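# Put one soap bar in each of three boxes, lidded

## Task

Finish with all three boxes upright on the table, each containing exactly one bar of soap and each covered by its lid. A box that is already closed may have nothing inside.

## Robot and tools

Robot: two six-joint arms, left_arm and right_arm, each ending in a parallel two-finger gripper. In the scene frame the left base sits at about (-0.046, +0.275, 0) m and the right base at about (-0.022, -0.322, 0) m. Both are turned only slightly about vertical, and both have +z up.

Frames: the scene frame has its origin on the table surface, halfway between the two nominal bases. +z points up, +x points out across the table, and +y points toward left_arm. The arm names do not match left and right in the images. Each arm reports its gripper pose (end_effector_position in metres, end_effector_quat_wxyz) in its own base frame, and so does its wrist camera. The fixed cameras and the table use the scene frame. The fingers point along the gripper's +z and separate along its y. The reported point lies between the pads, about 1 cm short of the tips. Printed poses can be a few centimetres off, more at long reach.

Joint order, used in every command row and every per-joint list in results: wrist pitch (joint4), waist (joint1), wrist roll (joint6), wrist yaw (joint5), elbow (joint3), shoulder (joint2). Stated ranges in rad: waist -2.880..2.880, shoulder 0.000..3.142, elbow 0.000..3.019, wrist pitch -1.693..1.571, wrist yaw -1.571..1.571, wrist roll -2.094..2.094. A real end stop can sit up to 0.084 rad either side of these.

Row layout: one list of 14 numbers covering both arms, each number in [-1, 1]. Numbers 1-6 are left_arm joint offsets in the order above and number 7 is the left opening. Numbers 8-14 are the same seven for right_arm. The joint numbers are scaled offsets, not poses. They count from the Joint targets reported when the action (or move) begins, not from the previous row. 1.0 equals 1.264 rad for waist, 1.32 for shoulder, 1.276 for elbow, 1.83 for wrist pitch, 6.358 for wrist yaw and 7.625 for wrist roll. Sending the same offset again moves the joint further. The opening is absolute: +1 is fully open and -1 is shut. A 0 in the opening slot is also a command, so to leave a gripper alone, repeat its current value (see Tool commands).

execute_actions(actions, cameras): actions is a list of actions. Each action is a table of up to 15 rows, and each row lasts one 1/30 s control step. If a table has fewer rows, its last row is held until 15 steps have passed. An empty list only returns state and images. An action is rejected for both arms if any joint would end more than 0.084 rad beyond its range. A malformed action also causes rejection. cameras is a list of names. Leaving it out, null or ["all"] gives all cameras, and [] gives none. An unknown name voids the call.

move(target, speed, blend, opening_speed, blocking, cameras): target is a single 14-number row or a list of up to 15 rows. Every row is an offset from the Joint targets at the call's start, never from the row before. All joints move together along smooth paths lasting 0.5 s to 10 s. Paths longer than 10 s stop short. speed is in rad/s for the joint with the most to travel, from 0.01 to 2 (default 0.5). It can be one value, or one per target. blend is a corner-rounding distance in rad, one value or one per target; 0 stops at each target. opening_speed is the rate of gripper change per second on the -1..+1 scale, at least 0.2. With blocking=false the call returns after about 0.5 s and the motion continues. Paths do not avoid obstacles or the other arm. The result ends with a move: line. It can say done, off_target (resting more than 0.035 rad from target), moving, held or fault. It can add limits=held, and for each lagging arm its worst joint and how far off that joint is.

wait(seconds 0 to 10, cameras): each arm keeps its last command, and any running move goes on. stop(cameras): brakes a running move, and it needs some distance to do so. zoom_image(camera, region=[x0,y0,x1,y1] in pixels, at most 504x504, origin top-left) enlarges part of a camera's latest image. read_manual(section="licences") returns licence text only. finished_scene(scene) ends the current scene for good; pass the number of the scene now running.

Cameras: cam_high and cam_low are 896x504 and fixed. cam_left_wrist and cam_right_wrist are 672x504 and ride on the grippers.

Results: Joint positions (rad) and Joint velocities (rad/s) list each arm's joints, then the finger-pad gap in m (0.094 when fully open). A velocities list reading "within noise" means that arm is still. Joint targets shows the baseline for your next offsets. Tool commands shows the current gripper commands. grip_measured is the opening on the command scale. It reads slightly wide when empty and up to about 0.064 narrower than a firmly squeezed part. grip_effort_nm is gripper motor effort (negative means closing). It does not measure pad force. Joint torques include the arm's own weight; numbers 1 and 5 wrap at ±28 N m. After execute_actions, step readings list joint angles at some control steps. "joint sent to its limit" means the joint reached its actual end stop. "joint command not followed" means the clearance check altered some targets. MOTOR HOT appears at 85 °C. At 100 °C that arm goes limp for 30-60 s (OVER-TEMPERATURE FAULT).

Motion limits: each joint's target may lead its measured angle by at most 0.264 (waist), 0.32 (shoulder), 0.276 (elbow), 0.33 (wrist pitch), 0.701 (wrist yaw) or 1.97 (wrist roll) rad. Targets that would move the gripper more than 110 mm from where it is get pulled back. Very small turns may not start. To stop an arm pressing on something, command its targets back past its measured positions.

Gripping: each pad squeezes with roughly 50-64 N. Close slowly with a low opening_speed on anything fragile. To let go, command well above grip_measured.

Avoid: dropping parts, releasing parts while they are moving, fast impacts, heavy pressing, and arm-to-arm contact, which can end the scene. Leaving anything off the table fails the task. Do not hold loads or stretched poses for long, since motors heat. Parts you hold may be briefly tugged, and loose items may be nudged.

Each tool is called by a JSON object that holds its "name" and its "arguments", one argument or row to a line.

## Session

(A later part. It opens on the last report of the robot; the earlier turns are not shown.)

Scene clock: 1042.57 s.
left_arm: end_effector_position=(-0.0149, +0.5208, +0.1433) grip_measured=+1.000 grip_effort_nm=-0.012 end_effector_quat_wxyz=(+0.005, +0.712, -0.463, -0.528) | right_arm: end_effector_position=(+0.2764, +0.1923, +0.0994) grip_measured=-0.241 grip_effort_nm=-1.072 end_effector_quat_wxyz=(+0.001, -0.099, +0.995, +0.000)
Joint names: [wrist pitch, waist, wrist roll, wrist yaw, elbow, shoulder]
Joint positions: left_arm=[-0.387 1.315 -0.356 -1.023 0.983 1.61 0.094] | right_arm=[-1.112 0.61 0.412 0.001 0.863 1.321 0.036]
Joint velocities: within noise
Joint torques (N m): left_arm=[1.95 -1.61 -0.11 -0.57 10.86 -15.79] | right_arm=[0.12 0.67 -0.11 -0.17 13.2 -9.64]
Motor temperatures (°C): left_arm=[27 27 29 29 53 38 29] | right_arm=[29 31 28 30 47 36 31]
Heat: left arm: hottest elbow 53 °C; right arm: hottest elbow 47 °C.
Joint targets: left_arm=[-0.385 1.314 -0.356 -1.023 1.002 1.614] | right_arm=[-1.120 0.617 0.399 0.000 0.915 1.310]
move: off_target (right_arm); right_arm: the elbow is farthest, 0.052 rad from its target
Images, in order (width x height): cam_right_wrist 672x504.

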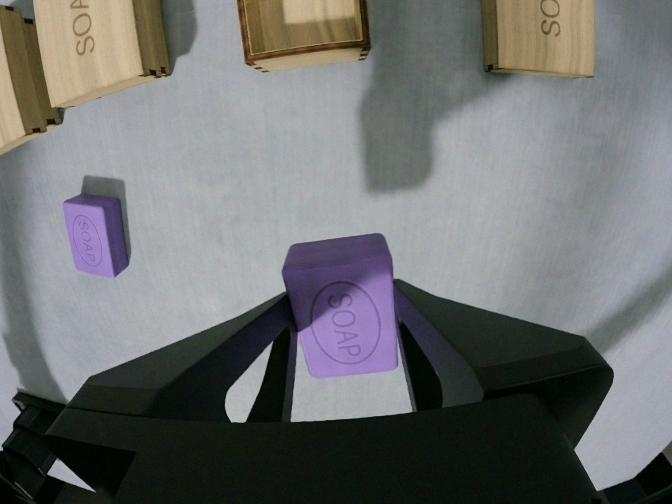

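{"name": "move", "arguments": {
  "target": [
    [0,0,0,0,0,0,1,-0.0301,-0.1036,-0.0093,0,0.2782,0.25,-0.3],
    [0,0,0,0,0,0,1,0.018,-0.1036,-0.0093,0,0.2139,0.2886,-0.3]
  ],
  "speed": [0.25,0.2],
  "blend": 0.02,
  "cameras": ["cam_right_wrist"]
}}

Scene clock: 1064.07 s.
left_arm: end_effector_position=(-0.0149, +0.5208, +0.1433) grip_measured=+1.000 grip_effort_nm=-0.012 end_effector_quat_wxyz=(+0.005, +0.712, -0.463, -0.528) | right_arm: end_effector_position=(+0.4128, +0.2203, +0.0802) grip_measured=-0.241 grip_effort_nm=-1.072 end_effector_quat_wxyz=(+0.001, -0.075, +0.997, +0.000)
Joint names: [wrist pitch, waist, wrist roll, wrist yaw, elbow, shoulder]
Joint positions: left_arm=[-0.387 1.315 -0.356 -1.023 0.983 1.61 0.094] | right_arm=[-1.096 0.492 0.341 0.001 1.198 1.672 0.036]
Joint velocities: within noise
Joint torques (N m): left_arm=[1.95 -1.61 -0.11 -0.57 10.86 -15.85] | right_arm=[0.72 -0.44 -0.11 -0.17 7.88 -12.86]
Motor temperatures (°C): left_arm=[27 27 29 29 53 38 29] | right_arm=[29 31 28 30 48 36 32]
Heat: left arm: hottest elbow 53 °C; right arm: hottest elbow 48 °C.
Joint targets: left_arm=[-0.385 1.314 -0.356 -1.023 1.002 1.614] | right_arm=[-1.087 0.486 0.328 0.001 1.189 1.691]
move: done
Images, in order (width x height): cam_right_wrist 672x504.

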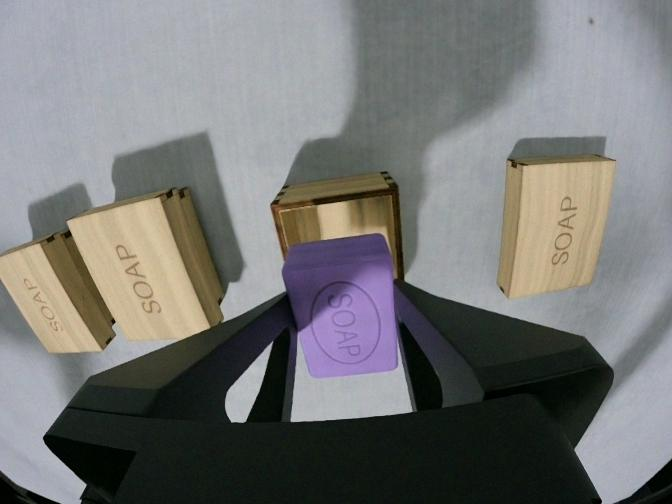

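{"name": "move", "arguments": {
  "target": [
    [0,0,0,0,0,0,1,0.0023,0.0134,0,0,-0.0098,-0.0064,-0.3],
    [0,0,0,0,0,0,1,0.0691,0.0134,0,0,-0.0549,0.0455,-0.3]
  ],
  "speed": [0.1,0.1],
  "cameras": ["cam_right_wrist"]
}}

Scene clock: 1078.60 s.
left_arm: end_effector_position=(-0.0149, +0.5208, +0.1433) grip_measured=+1.000 grip_effort_nm=-0.012 end_effector_quat_wxyz=(+0.005, +0.712, -0.463, -0.528) | right_arm: end_effector_position=(+0.4076, +0.2199, +0.0307) grip_measured=-0.241 grip_effort_nm=-1.082 end_effector_quat_wxyz=(-0.001, -0.078, +0.997, -0.001)
Joint names: [wrist pitch, waist, wrist roll, wrist yaw, elbow, shoulder]
Joint positions: left_arm=[-0.387 1.315 -0.356 -1.023 0.983 1.61 0.094] | right_arm=[-0.97 0.496 0.341 0.001 1.127 1.731 0.036]
Joint velocities: within noise
Joint torques (N m): left_arm=[1.96 -1.67 -0.11 -0.57 10.86 -15.85] | right_arm=[0.62 0.73 -0.11 -0.17 7.27 -13.04]
Motor temperatures (°C): left_arm=[27 27 29 29 53 38 29] | right_arm=[29 31 28 30 48 36 32]
Heat: left arm: hottest elbow 53 °C; right arm: hottest elbow 48 °C.
Joint targets: left_arm=[-0.385 1.314 -0.356 -1.023 1.002 1.614] | right_arm=[-0.960 0.503 0.328 0.001 1.118 1.751]
move: done
Images, in order (width x height): cam_right_wrist 672x504.

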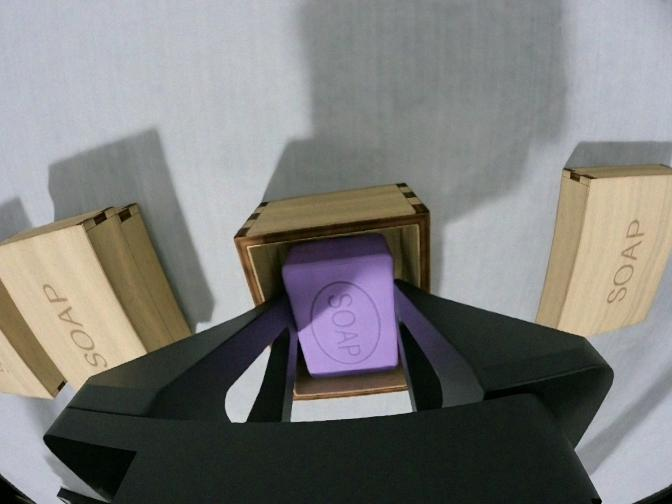

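{"name": "move", "arguments": {
  "target": [
    [0,0,0,0,0,0,1,0,0,0,0,0,0,-0.18],
    [0,0,0,0,0,0,1,-0.1169,0,0,0,0.1207,-0.1045,-0.18],
    [0,0,0,0,0,0,1,-0.0328,-0.246,-0.0365,0,-0.0337,-0.0803,0.7],
    [0,0,0,0,0,0,1,0.0404,-0.246,-0.0365,0,-0.0776,-0.0167,0.7]
  ],
  "speed": [0.15,0.15,0.3,0.15],
  "opening_speed": 0.8,
  "cameras": ["cam_right_wrist"]
}}

Scene clock: 1105.73 s.
left_arm: end_effector_position=(-0.0149, +0.5208, +0.1433) grip_measured=+1.000 grip_effort_nm=-0.002 end_effector_quat_wxyz=(+0.005, +0.712, -0.463, -0.528) | right_arm: end_effector_position=(+0.4291, +0.0831, +0.0101) grip_measured=+0.698 grip_effort_nm=0.042 end_effector_quat_wxyz=(-0.002, -0.065, +0.998, -0.001)
Joint names: [wrist pitch, waist, wrist roll, wrist yaw, elbow, shoulder]
Joint positions: left_arm=[-0.387 1.315 -0.356 -1.023 0.983 1.61 0.094] | right_arm=[-0.895 0.193 0.062 0.001 1.029 1.709 0.08]
Joint velocities: within noise
Joint torques (N m): left_arm=[1.95 -1.61 -0.11 -0.57 10.85 -15.85] | right_arm=[0.79 0.03 -0.11 -0.18 6.79 -12.1]
Motor temperatures (°C): left_arm=[27 27 29 29 53 38 29] | right_arm=[29 31 28 30 47 35 32]
Heat: left arm: hottest elbow 53 °C; right arm: hottest elbow 47 °C.
Joint targets: left_arm=[-0.385 1.314 -0.356 -1.023 1.002 1.614] | right_arm=[-0.886 0.192 0.049 0.000 1.019 1.729]
move: done
Images, in order (width x height): cam_right_wrist 672x504.

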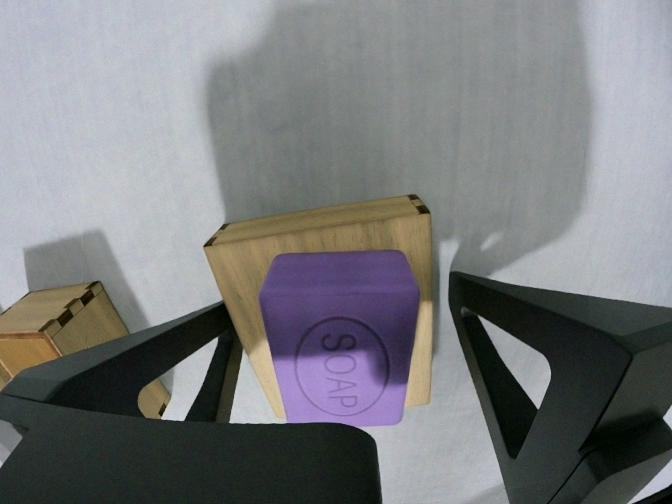

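{"name": "move", "arguments": {
  "target": [
    [0,0,0,0,0,0,1,-0.1087,0,0.0136,0,0.1144,-0.0977,0.7],
    [0,0,0,0,0,0,1,-0.0426,0,0.0136,0,0.0337,-0.0288,0.7]
  ],
  "speed": [0.15,0.15],
  "cameras": ["cam_right_wrist"]
}}

Scene clock: 1130.13 s.
left_arm: end_effector_position=(-0.0149, +0.5208, +0.1433) grip_measured=+1.000 grip_effort_nm=-0.017 end_effector_quat_wxyz=(+0.005, +0.712, -0.463, -0.528) | right_arm: end_effector_position=(+0.4334, +0.0839, +0.0374) grip_measured=+0.698 grip_effort_nm=0.042 end_effector_quat_wxyz=(-0.003, -0.026, +1.000, -0.001)
Joint names: [wrist pitch, waist, wrist roll, wrist yaw, elbow, shoulder]
Joint positions: left_arm=[-0.387 1.315 -0.356 -1.023 0.983 1.61 0.094] | right_arm=[-0.973 0.193 0.14 0.001 1.071 1.675 0.08]
Joint velocities: within noise
Joint torques (N m): left_arm=[1.96 -1.61 -0.11 -0.57 10.84 -15.79] | right_arm=[0.8 0.09 0.13 -0.18 7.35 -12.34]
Motor temperatures (°C): left_arm=[27 27 29 29 53 38 29] | right_arm=[29 31 28 30 47 36 31]
Heat: left arm: hottest elbow 53 °C; right arm: hottest elbow 47 °C.
Joint targets: left_arm=[-0.385 1.314 -0.356 -1.023 1.002 1.614] | right_arm=[-0.964 0.192 0.153 0.000 1.062 1.691]
move: done
Images, in order (width x height): cam_right_wrist 672x504.

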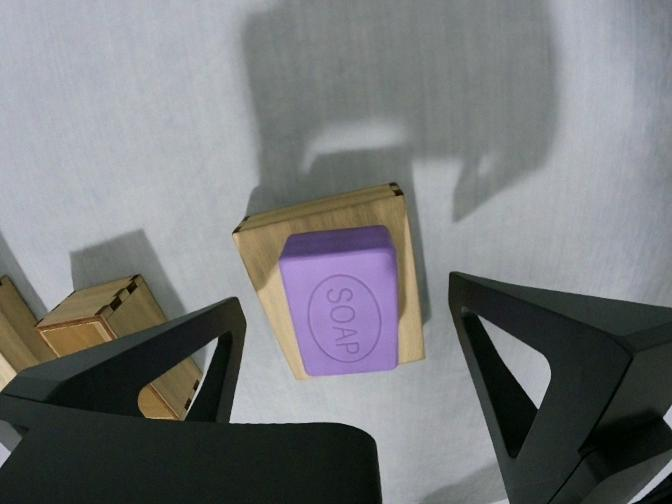

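{"name": "move", "arguments": {
  "target": [
    [0,0,0,0,0,0,1,0,0,0,0,0,0,-0.3],
    [0,0,0,0,0,0,1,-0.1082,0,0,0,0.1144,-0.0992,-0.3],
    [0,0,0,0,0,0,1,-0.1131,0.246,0.026,0,0.1567,-0.0447,-0.3],
    [0,0,0,0,0,0,1,-0.065,0.246,0.026,0,0.0897,-0.0061,-0.3]
  ],
  "speed": [0.15,0.15,0.25,0.15],
  "blend": [0,0,0.02,0],
  "opening_speed": 0.5,
  "cameras": ["cam_right_wrist"]
}}

Scene clock: 1155.33 s.
left_arm: end_effector_position=(-0.0149, +0.5208, +0.1433) grip_measured=+1.000 grip_effort_nm=-0.007 end_effector_quat_wxyz=(+0.005, +0.712, -0.463, -0.528) | right_arm: end_effector_position=(+0.4070, +0.2223, +0.0794) grip_measured=-0.227 grip_effort_nm=-1.072 end_effector_quat_wxyz=(+0.000, -0.082, +0.997, +0.000)
Joint names: [wrist pitch, waist, wrist roll, wrist yaw, elbow, shoulder]
Joint positions: left_arm=[-0.387 1.315 -0.356 -1.023 0.983 1.61 0.094] | right_arm=[-1.092 0.501 0.338 0.001 1.185 1.664 0.036]
Joint velocities: within noise
Joint torques (N m): left_arm=[1.96 -1.55 -0.11 -0.57 10.85 -15.79] | right_arm=[0.62 0.26 0.14 -0.16 7.95 -12.75]
Motor temperatures (°C): left_arm=[27 27 29 29 52 38 29] | right_arm=[29 31 28 30 46 35 31]
Heat: left arm: hottest elbow 52 °C; right arm: hottest elbow 46 °C.
Joint targets: left_arm=[-0.385 1.314 -0.356 -1.023 1.002 1.614] | right_arm=[-1.083 0.503 0.351 0.000 1.177 1.683]
move: done
Images, in order (width x height): cam_right_wrist 672x504.

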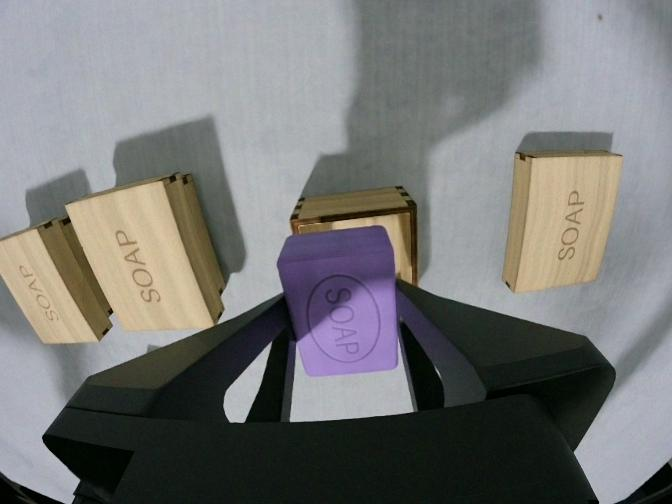

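{"name": "move", "arguments": {
  "target": [0,0,0,0,0,0,1,-0.0016,-0.0127,0.0008,0,-0.036,-0.0553,-0.3],
  "speed": 0.15,
  "cameras": ["cam_right_wrist"]
}}

Scene clock: 1182.23 s.
left_arm: end_effector_position=(-0.0149, +0.5208, +0.1433) grip_measured=+1.000 grip_effort_nm=-0.002 end_effector_quat_wxyz=(+0.005, +0.712, -0.463, -0.528) | right_arm: end_effector_position=(+0.3944, +0.2115, +0.0829) grip_measured=-0.227 grip_effort_nm=-1.072 end_effector_quat_wxyz=(+0.000, -0.075, +0.997, -0.001)
Joint names: [wrist pitch, waist, wrist roll, wrist yaw, elbow, shoulder]
Joint positions: left_arm=[-0.387 1.315 -0.356 -1.023 0.983 1.61 0.094] | right_arm=[-1.091 0.494 0.344 0.001 1.142 1.622 0.036]
Joint velocities: within noise
Joint torques (N m): left_arm=[1.95 -1.61 -0.11 -0.57 10.85 -15.85] | right_arm=[0.58 -0.5 0.13 -0.16 7.77 -14.39]
Motor temperatures (°C): left_arm=[27 27 29 29 52 38 29] | right_arm=[29 31 28 30 47 36 32]
Heat: left arm: hottest elbow 52 °C; right arm: hottest elbow 47 °C.
Joint targets: left_arm=[-0.385 1.314 -0.356 -1.023 1.002 1.614] | right_arm=[-1.086 0.487 0.358 0.000 1.131 1.610]
move: done
Images, in order (width x height): cam_right_wrist 672x504.

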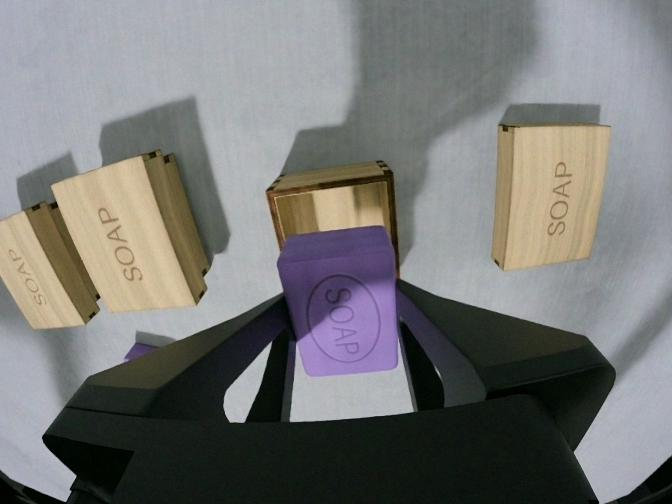

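{"name": "move", "arguments": {
  "target": [
    [0,0,0,0,0,0,1,0,0.0174,0.0008,0,0,0,-0.3],
    [0,0,0,0,0,0,1,0.0765,0.0174,0.0008,0,-0.0478,0.0799,-0.3]
  ],
  "speed": [0.1,0.1],
  "cameras": ["cam_right_wrist"]
}}

Scene clock: 1203.03 s.
left_arm: end_effector_position=(-0.0149, +0.5208, +0.1433) grip_measured=+1.000 grip_effort_nm=-0.007 end_effector_quat_wxyz=(+0.005, +0.712, -0.463, -0.528) | right_arm: end_effector_position=(+0.3924, +0.2148, +0.0305) grip_measured=-0.227 grip_effort_nm=-1.082 end_effector_quat_wxyz=(-0.001, -0.076, +0.997, -0.001)
Joint names: [wrist pitch, waist, wrist roll, wrist yaw, elbow, shoulder]
Joint positions: left_arm=[-0.387 1.315 -0.356 -1.023 0.983 1.61 0.094] | right_arm=[-0.956 0.502 0.35 0.001 1.079 1.697 0.036]
Joint velocities: within noise
Joint torques (N m): left_arm=[1.95 -1.61 -0.11 -0.57 10.85 -15.85] | right_arm=[0.69 0.73 0.14 -0.16 7.23 -12.4]
Motor temperatures (°C): left_arm=[27 27 29 29 52 38 29] | right_arm=[29 31 28 30 47 36 32]
Heat: left arm: hottest elbow 52 °C; right arm: hottest elbow 47 °C.
Joint targets: left_arm=[-0.385 1.314 -0.356 -1.023 1.002 1.614] | right_arm=[-0.946 0.509 0.364 0.000 1.070 1.716]
move: done
Images, in order (width x height): cam_right_wrist 672x504.

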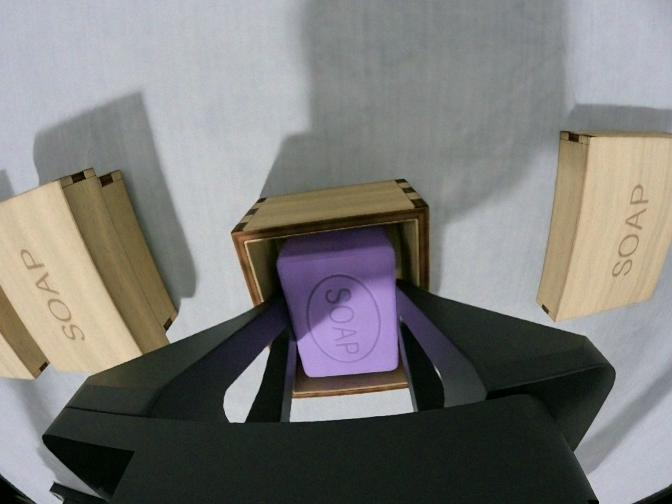

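{"name": "move", "arguments": {
  "target": [
    [0,0,0,0,0,0,1,0,0,0,0,0,0,-0.12],
    [0,0,0,0,0,0,1,-0.0656,0,0,0,0.0807,-0.057,-0.12]
  ],
  "speed": [0.15,0.1],
  "opening_speed": 0.3,
  "cameras": ["cam_right_wrist"]
}}

Scene clock: 1212.73 s.
left_arm: end_effector_position=(-0.0149, +0.5208, +0.1433) grip_measured=+1.000 grip_effort_nm=-0.012 end_effector_quat_wxyz=(+0.005, +0.712, -0.463, -0.528) | right_arm: end_effector_position=(+0.3898, +0.2135, +0.0615) grip_measured=-0.140 grip_effort_nm=1.057 end_effector_quat_wxyz=(-0.010, -0.076, +0.997, -0.005)
Joint names: [wrist pitch, waist, wrist roll, wrist yaw, elbow, shoulder]
Joint positions: left_arm=[-0.387 1.315 -0.356 -1.023 0.983 1.61 0.094] | right_arm=[-1.058 0.502 0.351 0.001 1.12 1.655 0.04]
Joint velocities: within noise
Joint torques (N m): left_arm=[1.95 -1.61 -0.11 -0.57 10.86 -15.85] | right_arm=[0.03 0.73 0.13 -0.15 12.78 -14.92]
Motor temperatures (°C): left_arm=[27 27 29 29 52 38 29] | right_arm=[29 31 28 30 47 36 32]
Heat: left arm: hottest elbow 52 °C; right arm: hottest elbow 47 °C.
Joint targets: left_arm=[-0.385 1.314 -0.356 -1.023 1.002 1.614] | right_arm=[-1.066 0.509 0.364 0.001 1.173 1.640]
move: off_target (right_arm); right_arm: the elbow is farthest, 0.053 rad from its target
Images, in order (width x height): cam_right_wrist 672x504.

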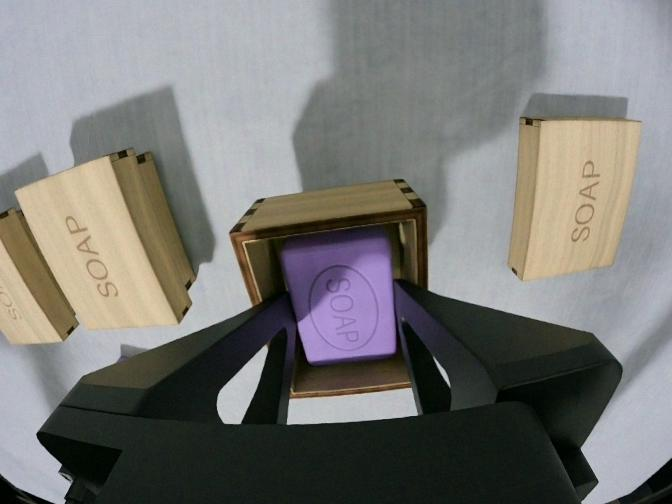

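{"name": "move", "arguments": {
  "target": [
    [0,0,0,0,0,0,1,0.0656,0,0,0,-0.0807,0.057,-0.12],
    [0,0,0,0,0,0,1,0.0656,0,0,0,-0.0807,0.057,-0.165]
  ],
  "speed": [0.08,0.1],
  "opening_speed": 0.2,
  "cameras": ["cam_right_wrist"]
}}

Scene clock: 1231.20 s.
left_arm: end_effector_position=(-0.0149, +0.5208, +0.1433) grip_measured=+1.000 grip_effort_nm=-0.007 end_effector_quat_wxyz=(+0.005, +0.712, -0.463, -0.528) | right_arm: end_effector_position=(+0.3925, +0.2149, +0.0306) grip_measured=-0.166 grip_effort_nm=0.061 end_effector_quat_wxyz=(-0.001, -0.076, +0.997, -0.001)
Joint names: [wrist pitch, waist, wrist roll, wrist yaw, elbow, shoulder]
Joint positions: left_arm=[-0.387 1.315 -0.356 -1.023 0.983 1.61 0.094] | right_arm=[-0.956 0.502 0.351 0.001 1.079 1.697 0.039]
Joint velocities: within noise
Joint torques (N m): left_arm=[1.95 -1.67 -0.11 -0.57 10.85 -15.85] | right_arm=[0.72 0.67 0.13 -0.15 7.2 -12.45]
Motor temperatures (°C): left_arm=[27 27 29 29 52 38 29] | right_arm=[29 31 28 30 48 36 32]
Heat: left arm: hottest elbow 52 °C; right arm: hottest elbow 48 °C.
Joint targets: left_arm=[-0.385 1.314 -0.356 -1.023 1.002 1.614] | right_arm=[-0.946 0.509 0.364 0.001 1.070 1.715]
move: done
Images, in order (width x height): cam_right_wrist 672x504.

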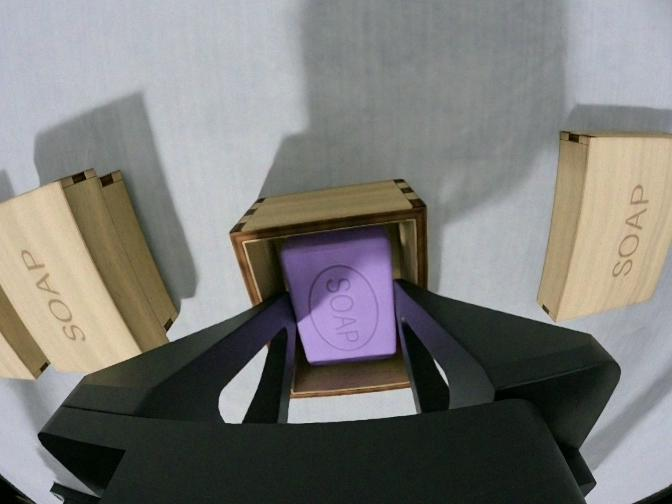

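Raise a bit and look.

{"name": "move", "arguments": {
  "target": [0,0,0,0,0,0,1,-0.0656,0,0,0,0.0807,-0.057,-0.165],
  "speed": 0.08,
  "cameras": ["cam_right_wrist"]
}}

Scene clock: 1237.50 s.
left_arm: end_effector_position=(-0.0149, +0.5208, +0.1433) grip_measured=+1.000 grip_effort_nm=-0.007 end_effector_quat_wxyz=(+0.005, +0.712, -0.463, -0.528) | right_arm: end_effector_position=(+0.3905, +0.2138, +0.0626) grip_measured=-0.167 grip_effort_nm=0.051 end_effector_quat_wxyz=(-0.009, -0.075, +0.997, -0.004)
Joint names: [wrist pitch, waist, wrist roll, wrist yaw, elbow, shoulder]
Joint positions: left_arm=[-0.387 1.315 -0.356 -1.023 0.983 1.61 0.094] | right_arm=[-1.058 0.502 0.351 0.001 1.122 1.654 0.039]
Joint velocities: within noise
Joint torques (N m): left_arm=[1.96 -1.61 -0.11 -0.57 10.84 -15.79] | right_arm=[0.16 0.67 0.13 -0.15 12.67 -14.68]
Motor temperatures (°C): left_arm=[27 27 29 29 52 38 29] | right_arm=[29 31 28 30 48 36 32]
Heat: left arm: hottest elbow 52 °C; right arm: hottest elbow 48 °C.
Joint targets: left_arm=[-0.385 1.314 -0.356 -1.023 1.002 1.614] | right_arm=[-1.066 0.509 0.364 0.001 1.173 1.640]
move: off_target (right_arm); right_arm: the elbow is farthest, 0.051 rad from its target
Images, in order (width x height): cam_right_wrist 672x504.

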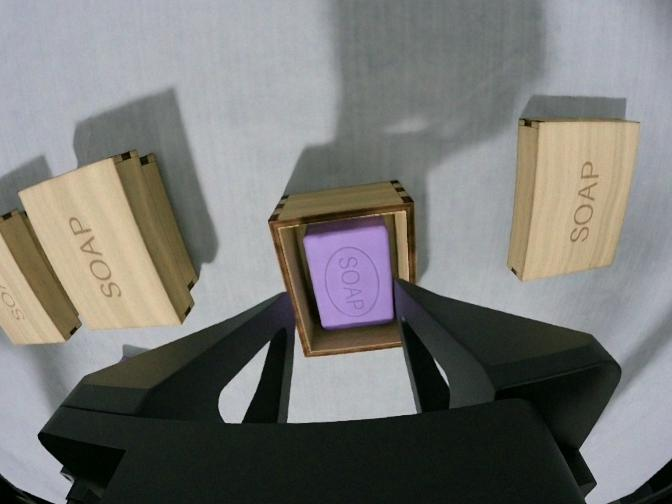

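{"name": "move", "arguments": {
  "target": [
    [0,0,0,0,0,0,1,-0.0513,0,0,0,0.04,-0.0475,-0.165],
    [0,0,0,0,0,0,1,-0.0333,-0.2508,-0.0412,0,-0.0337,-0.0379,-0.165],
    [0,0,0,0,0,0,1,-0.0333,-0.2508,-0.0412,0,-0.0337,-0.0379,0.7]
  ],
  "speed": [0.15,0.3,0.1],
  "opening_speed": 1,
  "cameras": ["cam_right_wrist"]
}}

Scene clock: 1253.30 s.
left_arm: end_effector_position=(-0.0149, +0.5208, +0.1433) grip_measured=+1.000 grip_effort_nm=-0.007 end_effector_quat_wxyz=(+0.005, +0.712, -0.463, -0.528) | right_arm: end_effector_position=(+0.4296, +0.0831, +0.0967) grip_measured=+0.697 grip_effort_nm=0.046 end_effector_quat_wxyz=(-0.006, -0.065, +0.998, -0.001)
Joint names: [wrist pitch, waist, wrist roll, wrist yaw, elbow, shoulder]
Joint positions: left_arm=[-0.387 1.315 -0.356 -1.023 0.983 1.61 0.094] | right_arm=[-1.136 0.193 0.063 0.001 1.141 1.589 0.08]
Joint velocities: within noise
Joint torques (N m): left_arm=[1.96 -1.61 -0.11 -0.57 10.85 -15.85] | right_arm=[0.69 0.03 -0.11 -0.18 7.88 -12.98]
Motor temperatures (°C): left_arm=[27 27 29 29 52 38 29] | right_arm=[29 31 28 30 50 37 31]
Heat: left arm: hottest elbow 52 °C; right arm: hottest elbow 50 °C.
Joint targets: left_arm=[-0.385 1.314 -0.356 -1.023 1.002 1.614] | right_arm=[-1.127 0.192 0.050 0.000 1.130 1.590]
move: done
Images, in order (width x height): cam_right_wrist 672x504.

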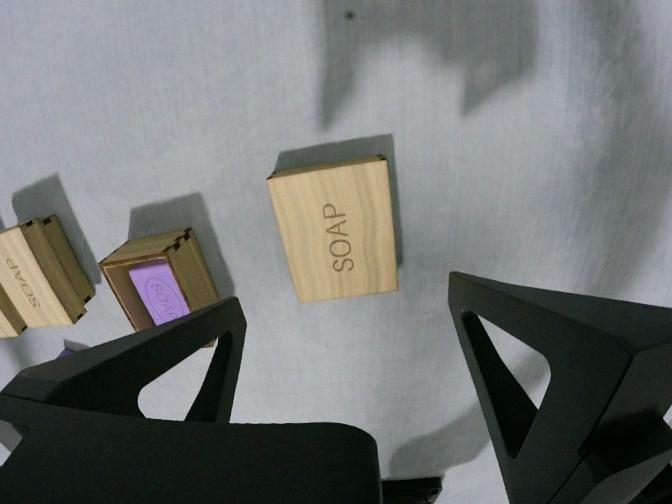

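{"name": "move", "arguments": {
  "target": [
    [0,0,0,0,0,0,1,0.077,0.0129,-0.0022,0,-0.0588,0.053,0.7],
    [0,0,0,0,0,0,1,0.1331,0.0129,-0.0022,0,-0.0901,0.1017,0.7],
    [0,0,0,0,0,0,1,0.1331,0.0129,-0.0022,0,-0.0901,0.1017,0.2],
    [0,0,0,0,0,0,1,0.0066,0.0129,-0.0022,0,0.0329,-0.0144,0.2]
  ],
  "speed": [0.2,0.12,0.1,0.15],
  "blend": [0.01,0,0,0],
  "opening_speed": 0.4,
  "cameras": ["cam_right_wrist"]
}}

Scene clock: 1288.10 s.
left_arm: end_effector_position=(-0.0149, +0.5208, +0.1433) grip_measured=+1.000 grip_effort_nm=-0.007 end_effector_quat_wxyz=(+0.005, +0.712, -0.463, -0.528) | right_arm: end_effector_position=(+0.4277, +0.0867, +0.0921) grip_measured=+0.374 grip_effort_nm=-1.072 end_effector_quat_wxyz=(+0.001, -0.078, +0.997, +0.000)
Joint names: [wrist pitch, waist, wrist roll, wrist yaw, elbow, shoulder]
Joint positions: left_arm=[-0.387 1.315 -0.356 -1.023 0.983 1.61 0.094] | right_arm=[-1.107 0.201 0.046 0.001 1.12 1.583 0.065]
Joint velocities: within noise
Joint torques (N m): left_arm=[1.96 -1.67 -0.11 -0.57 10.85 -15.85] | right_arm=[0.24 0.73 -0.11 -0.18 13.09 -13.74]
Motor temperatures (°C): left_arm=[27 27 29 29 52 38 29] | right_arm=[29 31 28 30 49 37 31]
Heat: left arm: hottest elbow 52 °C; right arm: hottest elbow 49 °C.
Joint targets: left_arm=[-0.385 1.314 -0.356 -1.023 1.002 1.614] | right_arm=[-1.115 0.208 0.033 0.000 1.172 1.571]
move: off_target (right_arm); right_arm: the elbow is farthest, 0.052 rad from its target
Images, in order (width x height): cam_right_wrist 672x504.

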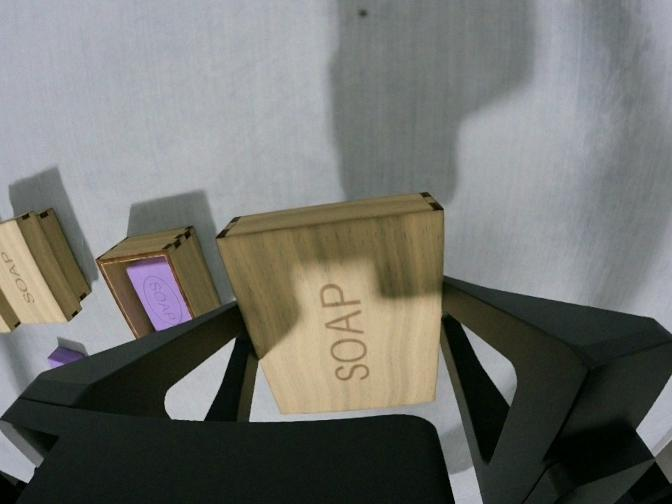

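{"name": "move", "arguments": {
  "target": [
    [0,0,0,0,0,0,1,-0.0148,0.235,0.0426,0,0.0118,-0.0083,0.2],
    [0,0,0,0,0,0,1,0.0558,0.235,0.0426,0,-0.0817,0.058,0.2]
  ],
  "speed": [0.25,0.12],
  "blend": 0.01,
  "cameras": ["cam_right_wrist","cam_low"]
}}

{"name": "zoom_image", "arguments": {
  "camera": "cam_right_wrist",
  "region": [200, 120, 470, 270]
}}

{"name": "zoom_image", "arguments": {
  "camera": "cam_low",
  "region": [500, 240, 575, 301]
}}

Scene clock: 1320.07 s.
left_arm: end_effector_position=(-0.0149, +0.5208, +0.1433) grip_measured=+1.000 grip_effort_nm=-0.012 end_effector_quat_wxyz=(+0.005, +0.712, -0.463, -0.528) | right_arm: end_effector_position=(+0.3823, +0.2095, +0.0580) grip_measured=+0.374 grip_effort_nm=-1.077 end_effector_quat_wxyz=(-0.002, -0.079, +0.997, -0.001)
Joint names: [wrist pitch, waist, wrist roll, wrist yaw, elbow, shoulder]
Joint positions: left_arm=[-0.387 1.315 -0.356 -1.023 0.983 1.61 0.094] | right_arm=[-1.022 0.503 0.344 0.001 1.077 1.63 0.065]
Joint velocities: within noise
Joint torques (N m): left_arm=[1.95 -1.61 -0.11 -0.57 10.85 -15.85] | right_arm=[0.75 0.32 0.13 -0.15 7.54 -11.81]
Motor temperatures (°C): left_arm=[27 27 29 29 52 38 29] | right_arm=[29 31 28 30 50 36 32]
Heat: left arm: hottest elbow 52 °C; right arm: hottest elbow 50 °C.
Joint targets: left_arm=[-0.385 1.314 -0.356 -1.023 1.002 1.614] | right_arm=[-1.013 0.505 0.358 0.001 1.068 1.648]
move: done
Images, in order (width x height): cam_low 896x504, cam_right_wrist 672x504.

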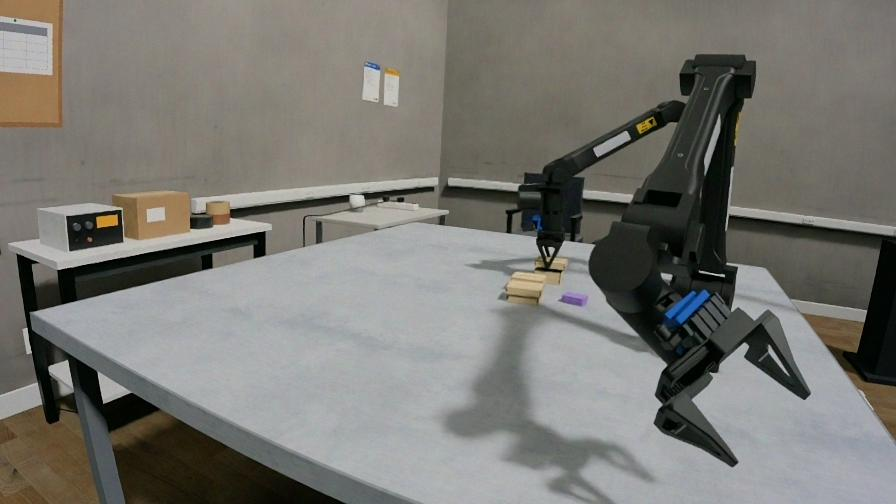

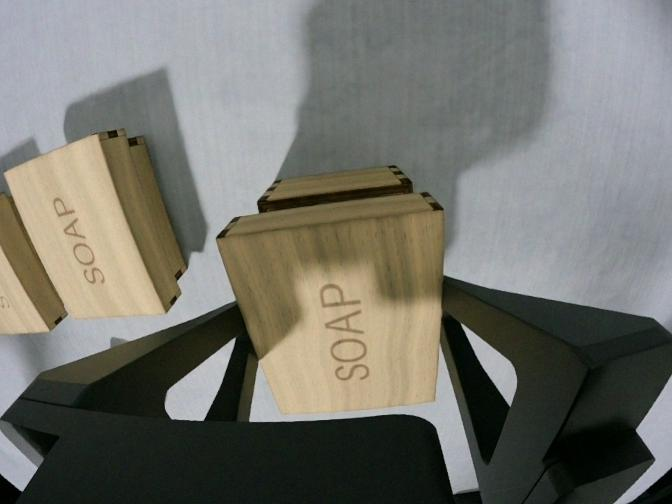

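Scaled by 1.867 from the camera's 672x504 image, which has a finer 960x720 frame.

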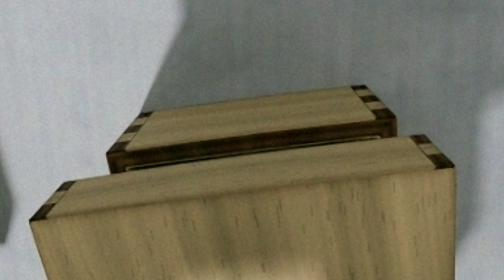

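Scaled by 6.720 from the camera's 896x504 image, which has a finer 1280x720 frame.

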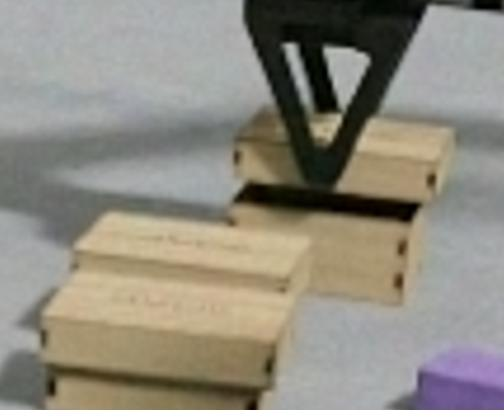

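{"name": "move", "arguments": {
  "target": [
    [0,0,0,0,0,0,1,-0.0311,-0.0127,0.0014,0,0.0572,-0.025,0.2],
    [0,0,0,0,0,0,1,-0.0022,-0.0127,0.0014,0,0.0094,0.0061,0.2]
  ],
  "speed": [0.12,0.1],
  "cameras": ["cam_right_wrist","cam_low"]
}}

{"name": "zoom_image", "arguments": {
  "camera": "cam_right_wrist",
  "region": [200, 120, 470, 270]
}}

{"name": "zoom_image", "arguments": {
  "camera": "cam_low",
  "region": [520, 245, 575, 290]
}}

Scene clock: 1360.93 s.
left_arm: end_effector_position=(-0.0149, +0.5208, +0.1433) grip_measured=+1.000 grip_effort_nm=-0.007 end_effector_quat_wxyz=(+0.005, +0.712, -0.463, -0.528) | right_arm: end_effector_position=(+0.3839, +0.2070, +0.0570) grip_measured=+0.374 grip_effort_nm=-1.067 end_effector_quat_wxyz=(-0.004, -0.070, +0.998, -0.002)
Joint names: [wrist pitch, waist, wrist roll, wrist yaw, elbow, shoulder]
Joint positions: left_arm=[-0.387 1.315 -0.356 -1.023 0.983 1.61 0.094] | right_arm=[-1.026 0.496 0.355 0.001 1.08 1.635 0.065]
Joint velocities: within noise
Joint torques (N m): left_arm=[1.95 -1.61 -0.11 -0.57 10.85 -15.85] | right_arm=[0.64 -0.5 0.14 -0.15 8.23 -11.63]
Motor temperatures (°C): left_arm=[27 27 29 29 52 38 29] | right_arm=[29 31 28 30 48 36 32]
Heat: left arm: hottest elbow 52 °C; right arm: hottest elbow 48 °C.
Joint targets: left_arm=[-0.385 1.314 -0.356 -1.023 1.002 1.614] | right_arm=[-1.017 0.489 0.368 0.001 1.079 1.656]
move: done
Images, in order (width x height): cam_low 896x504, cam_right_wrist 672x504.

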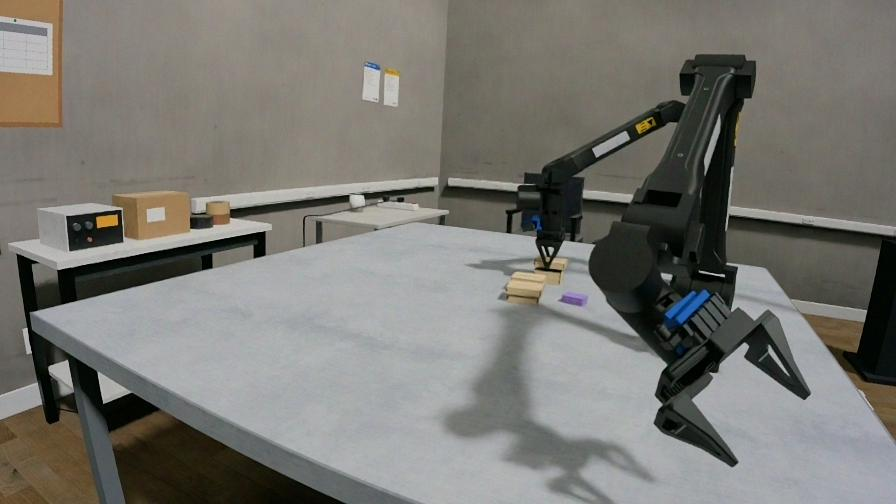

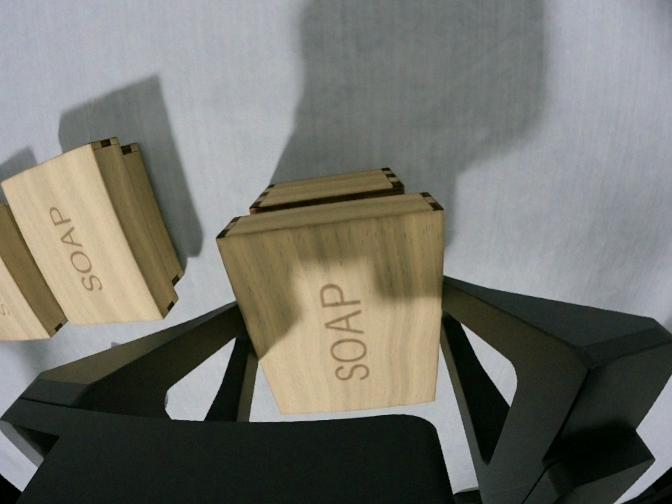

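Scaled by 1.867 from the camera's 672x504 image, which has a finer 960x720 frame.

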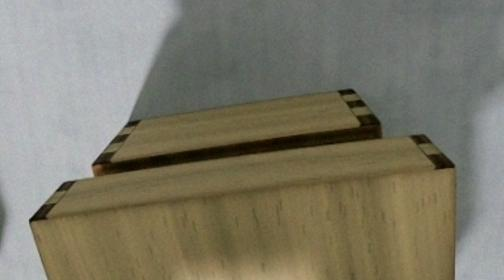

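Scaled by 9.164 from the camera's 896x504 image, which has a finer 1280x720 frame.

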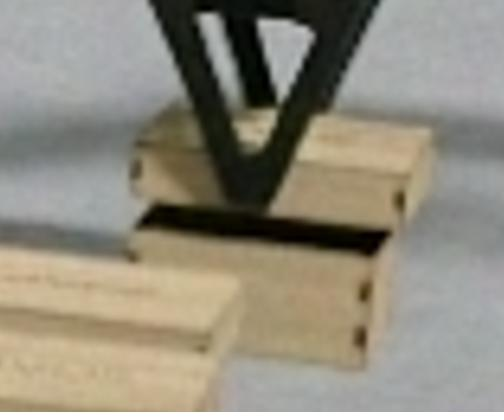

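{"name": "move", "arguments": {
  "target": [
    [0,0,0,0,0,0,1,-0.0311,0,-0.0043,0,0.0666,-0.028,0.2],
    [0,0,0,0,0,0,1,-0.0011,0,-0.0043,0,-0.0016,0.0038,0.2]
  ],
  "speed": [0.12,0.1],
  "cameras": ["cam_right_wrist","cam_low"]
}}

{"name": "zoom_image", "arguments": {
  "camera": "cam_right_wrist",
  "region": [200, 120, 470, 270]
}}

{"name": "zoom_image", "arguments": {
  "camera": "cam_low",
  "region": [520, 245, 575, 290]
}}

Scene clock: 1398.03 s.
left_arm: end_effector_position=(-0.0149, +0.5208, +0.1433) grip_measured=+1.000 grip_effort_nm=-0.007 end_effector_quat_wxyz=(+0.005, +0.712, -0.463, -0.528) | right_arm: end_effector_position=(+0.3857, +0.2079, +0.0566) grip_measured=+0.374 grip_effort_nm=-1.077 end_effector_quat_wxyz=(-0.005, -0.074, +0.997, -0.003)
Joint names: [wrist pitch, waist, wrist roll, wrist yaw, elbow, shoulder]
Joint positions: left_arm=[-0.387 1.315 -0.356 -1.023 0.983 1.61 0.094] | right_arm=[-1.028 0.496 0.349 0.001 1.087 1.641 0.065]
Joint velocities: within noise
Joint torques (N m): left_arm=[1.96 -1.67 -0.11 -0.57 10.85 -15.79] | right_arm=[0.66 -0.5 -0.11 -0.15 7.49 -11.69]
Motor temperatures (°C): left_arm=[27 27 29 29 52 38 29] | right_arm=[29 31 28 30 47 36 33]
Heat: left arm: hottest elbow 52 °C; right arm: hottest elbow 47 °C.
Joint targets: left_arm=[-0.385 1.314 -0.356 -1.023 1.002 1.614] | right_arm=[-1.019 0.489 0.335 0.001 1.077 1.661]
move: done
Images, in order (width x height): cam_low 896x504, cam_right_wrist 672x504.

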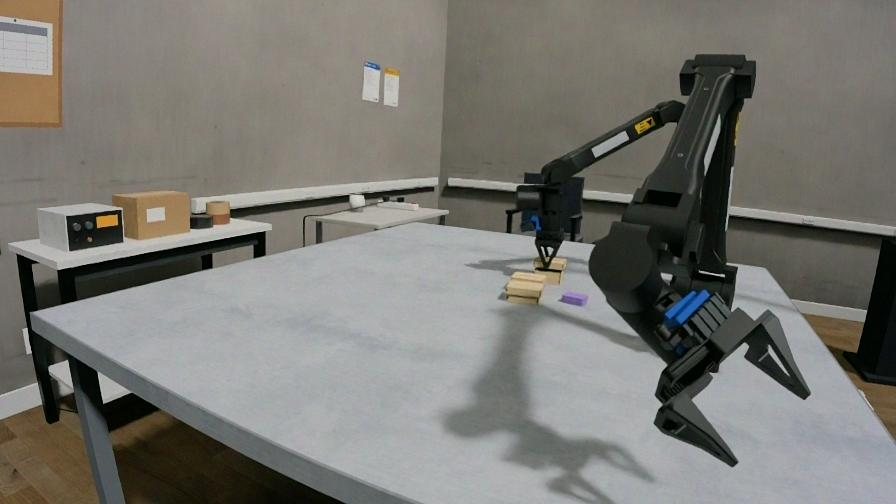

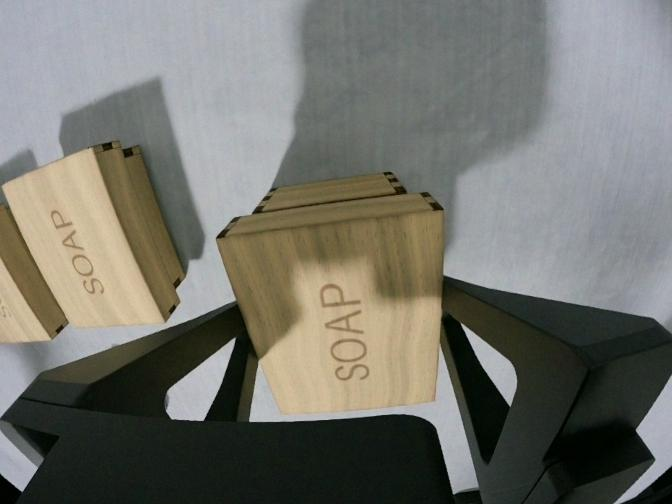

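Scaled by 1.867 from the camera's 672x504 image, which has a finer 960x720 frame.

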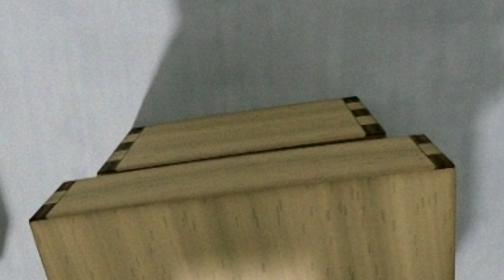

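Scaled by 9.164 from the camera's 896x504 image, which has a finer 1280x720 frame.

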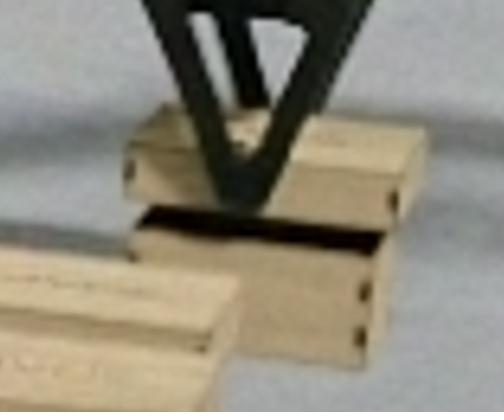

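{"name": "move", "arguments": {
  "target": [
    [0,0,0,0,0,0,1,0,0.0136,0,0,0,0,0.2],
    [0,0,0,0,0,0,1,0.0396,0.0136,0,0,-0.0286,0.0197,0.2]
  ],
  "speed": [0.1,0.06],
  "cameras": ["cam_right_wrist","cam_low"]
}}

{"name": "zoom_image", "arguments": {
  "camera": "cam_right_wrist",
  "region": [200, 120, 470, 270]
}}

{"name": "zoom_image", "arguments": {
  "camera": "cam_low",
  "region": [520, 245, 575, 290]
}}

Scene clock: 1411.70 s.
left_arm: end_effector_position=(-0.0149, +0.5208, +0.1433) grip_measured=+1.000 grip_effort_nm=-0.017 end_effector_quat_wxyz=(+0.005, +0.712, -0.463, -0.528) | right_arm: end_effector_position=(+0.3856, +0.2096, +0.0360) grip_measured=+0.374 grip_effort_nm=-1.077 end_effector_quat_wxyz=(+0.003, -0.075, +0.997, +0.001)
Joint names: [wrist pitch, waist, wrist roll, wrist yaw, elbow, shoulder]
Joint positions: left_arm=[-0.387 1.315 -0.356 -1.023 0.983 1.61 0.094] | right_arm=[-0.954 0.499 0.349 0.001 1.053 1.665 0.065]
Joint velocities: within noise
Joint torques (N m): left_arm=[1.95 -1.61 -0.11 -0.57 10.85 -15.79] | right_arm=[0.66 0.73 -0.11 -0.15 6.98 -11.69]
Motor temperatures (°C): left_arm=[27 27 29 29 52 38 29] | right_arm=[29 31 28 30 46 35 33]
Heat: left arm: hottest elbow 52 °C; right arm: hottest elbow 46 °C.
Joint targets: left_arm=[-0.385 1.314 -0.356 -1.023 1.002 1.614] | right_arm=[-0.946 0.506 0.336 0.001 1.041 1.687]
move: done
Images, in order (width x height): cam_low 896x504, cam_right_wrist 672x504.

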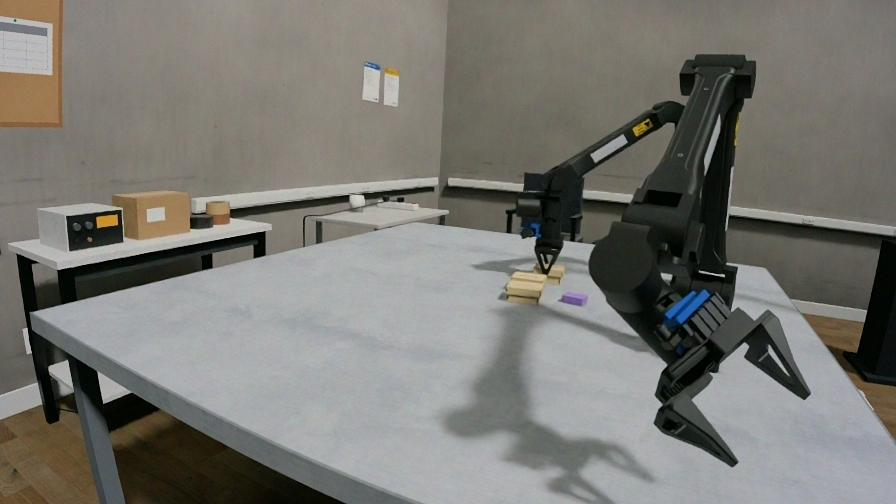

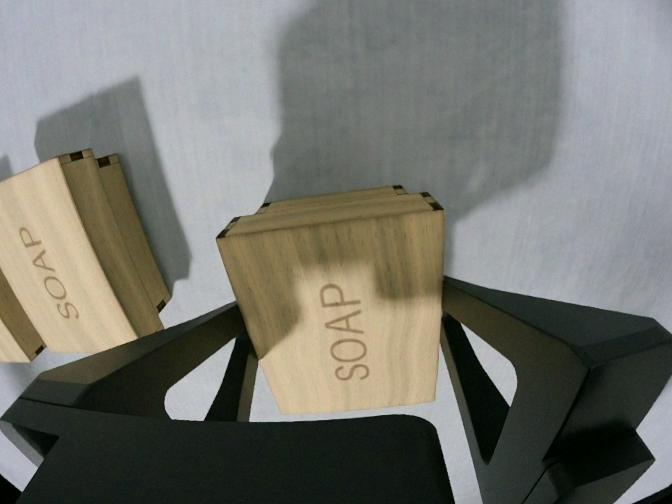

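Scaled by 1.867 from the camera's 672x504 image, which has a finer 960x720 frame.

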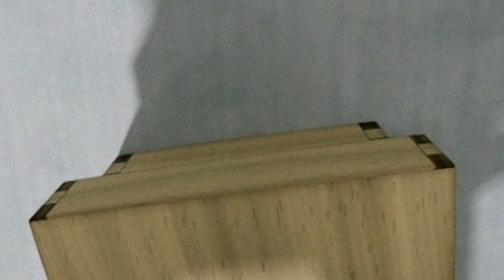

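Scaled by 9.164 from the camera's 896x504 image, which has a finer 1280x720 frame.

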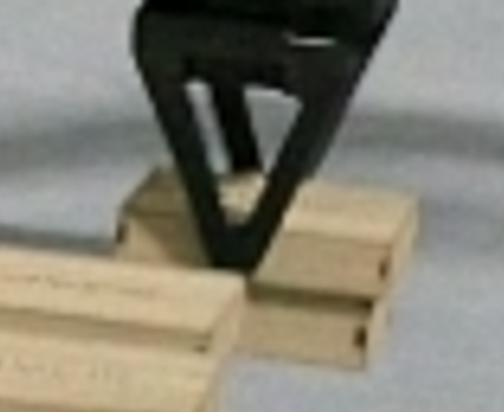

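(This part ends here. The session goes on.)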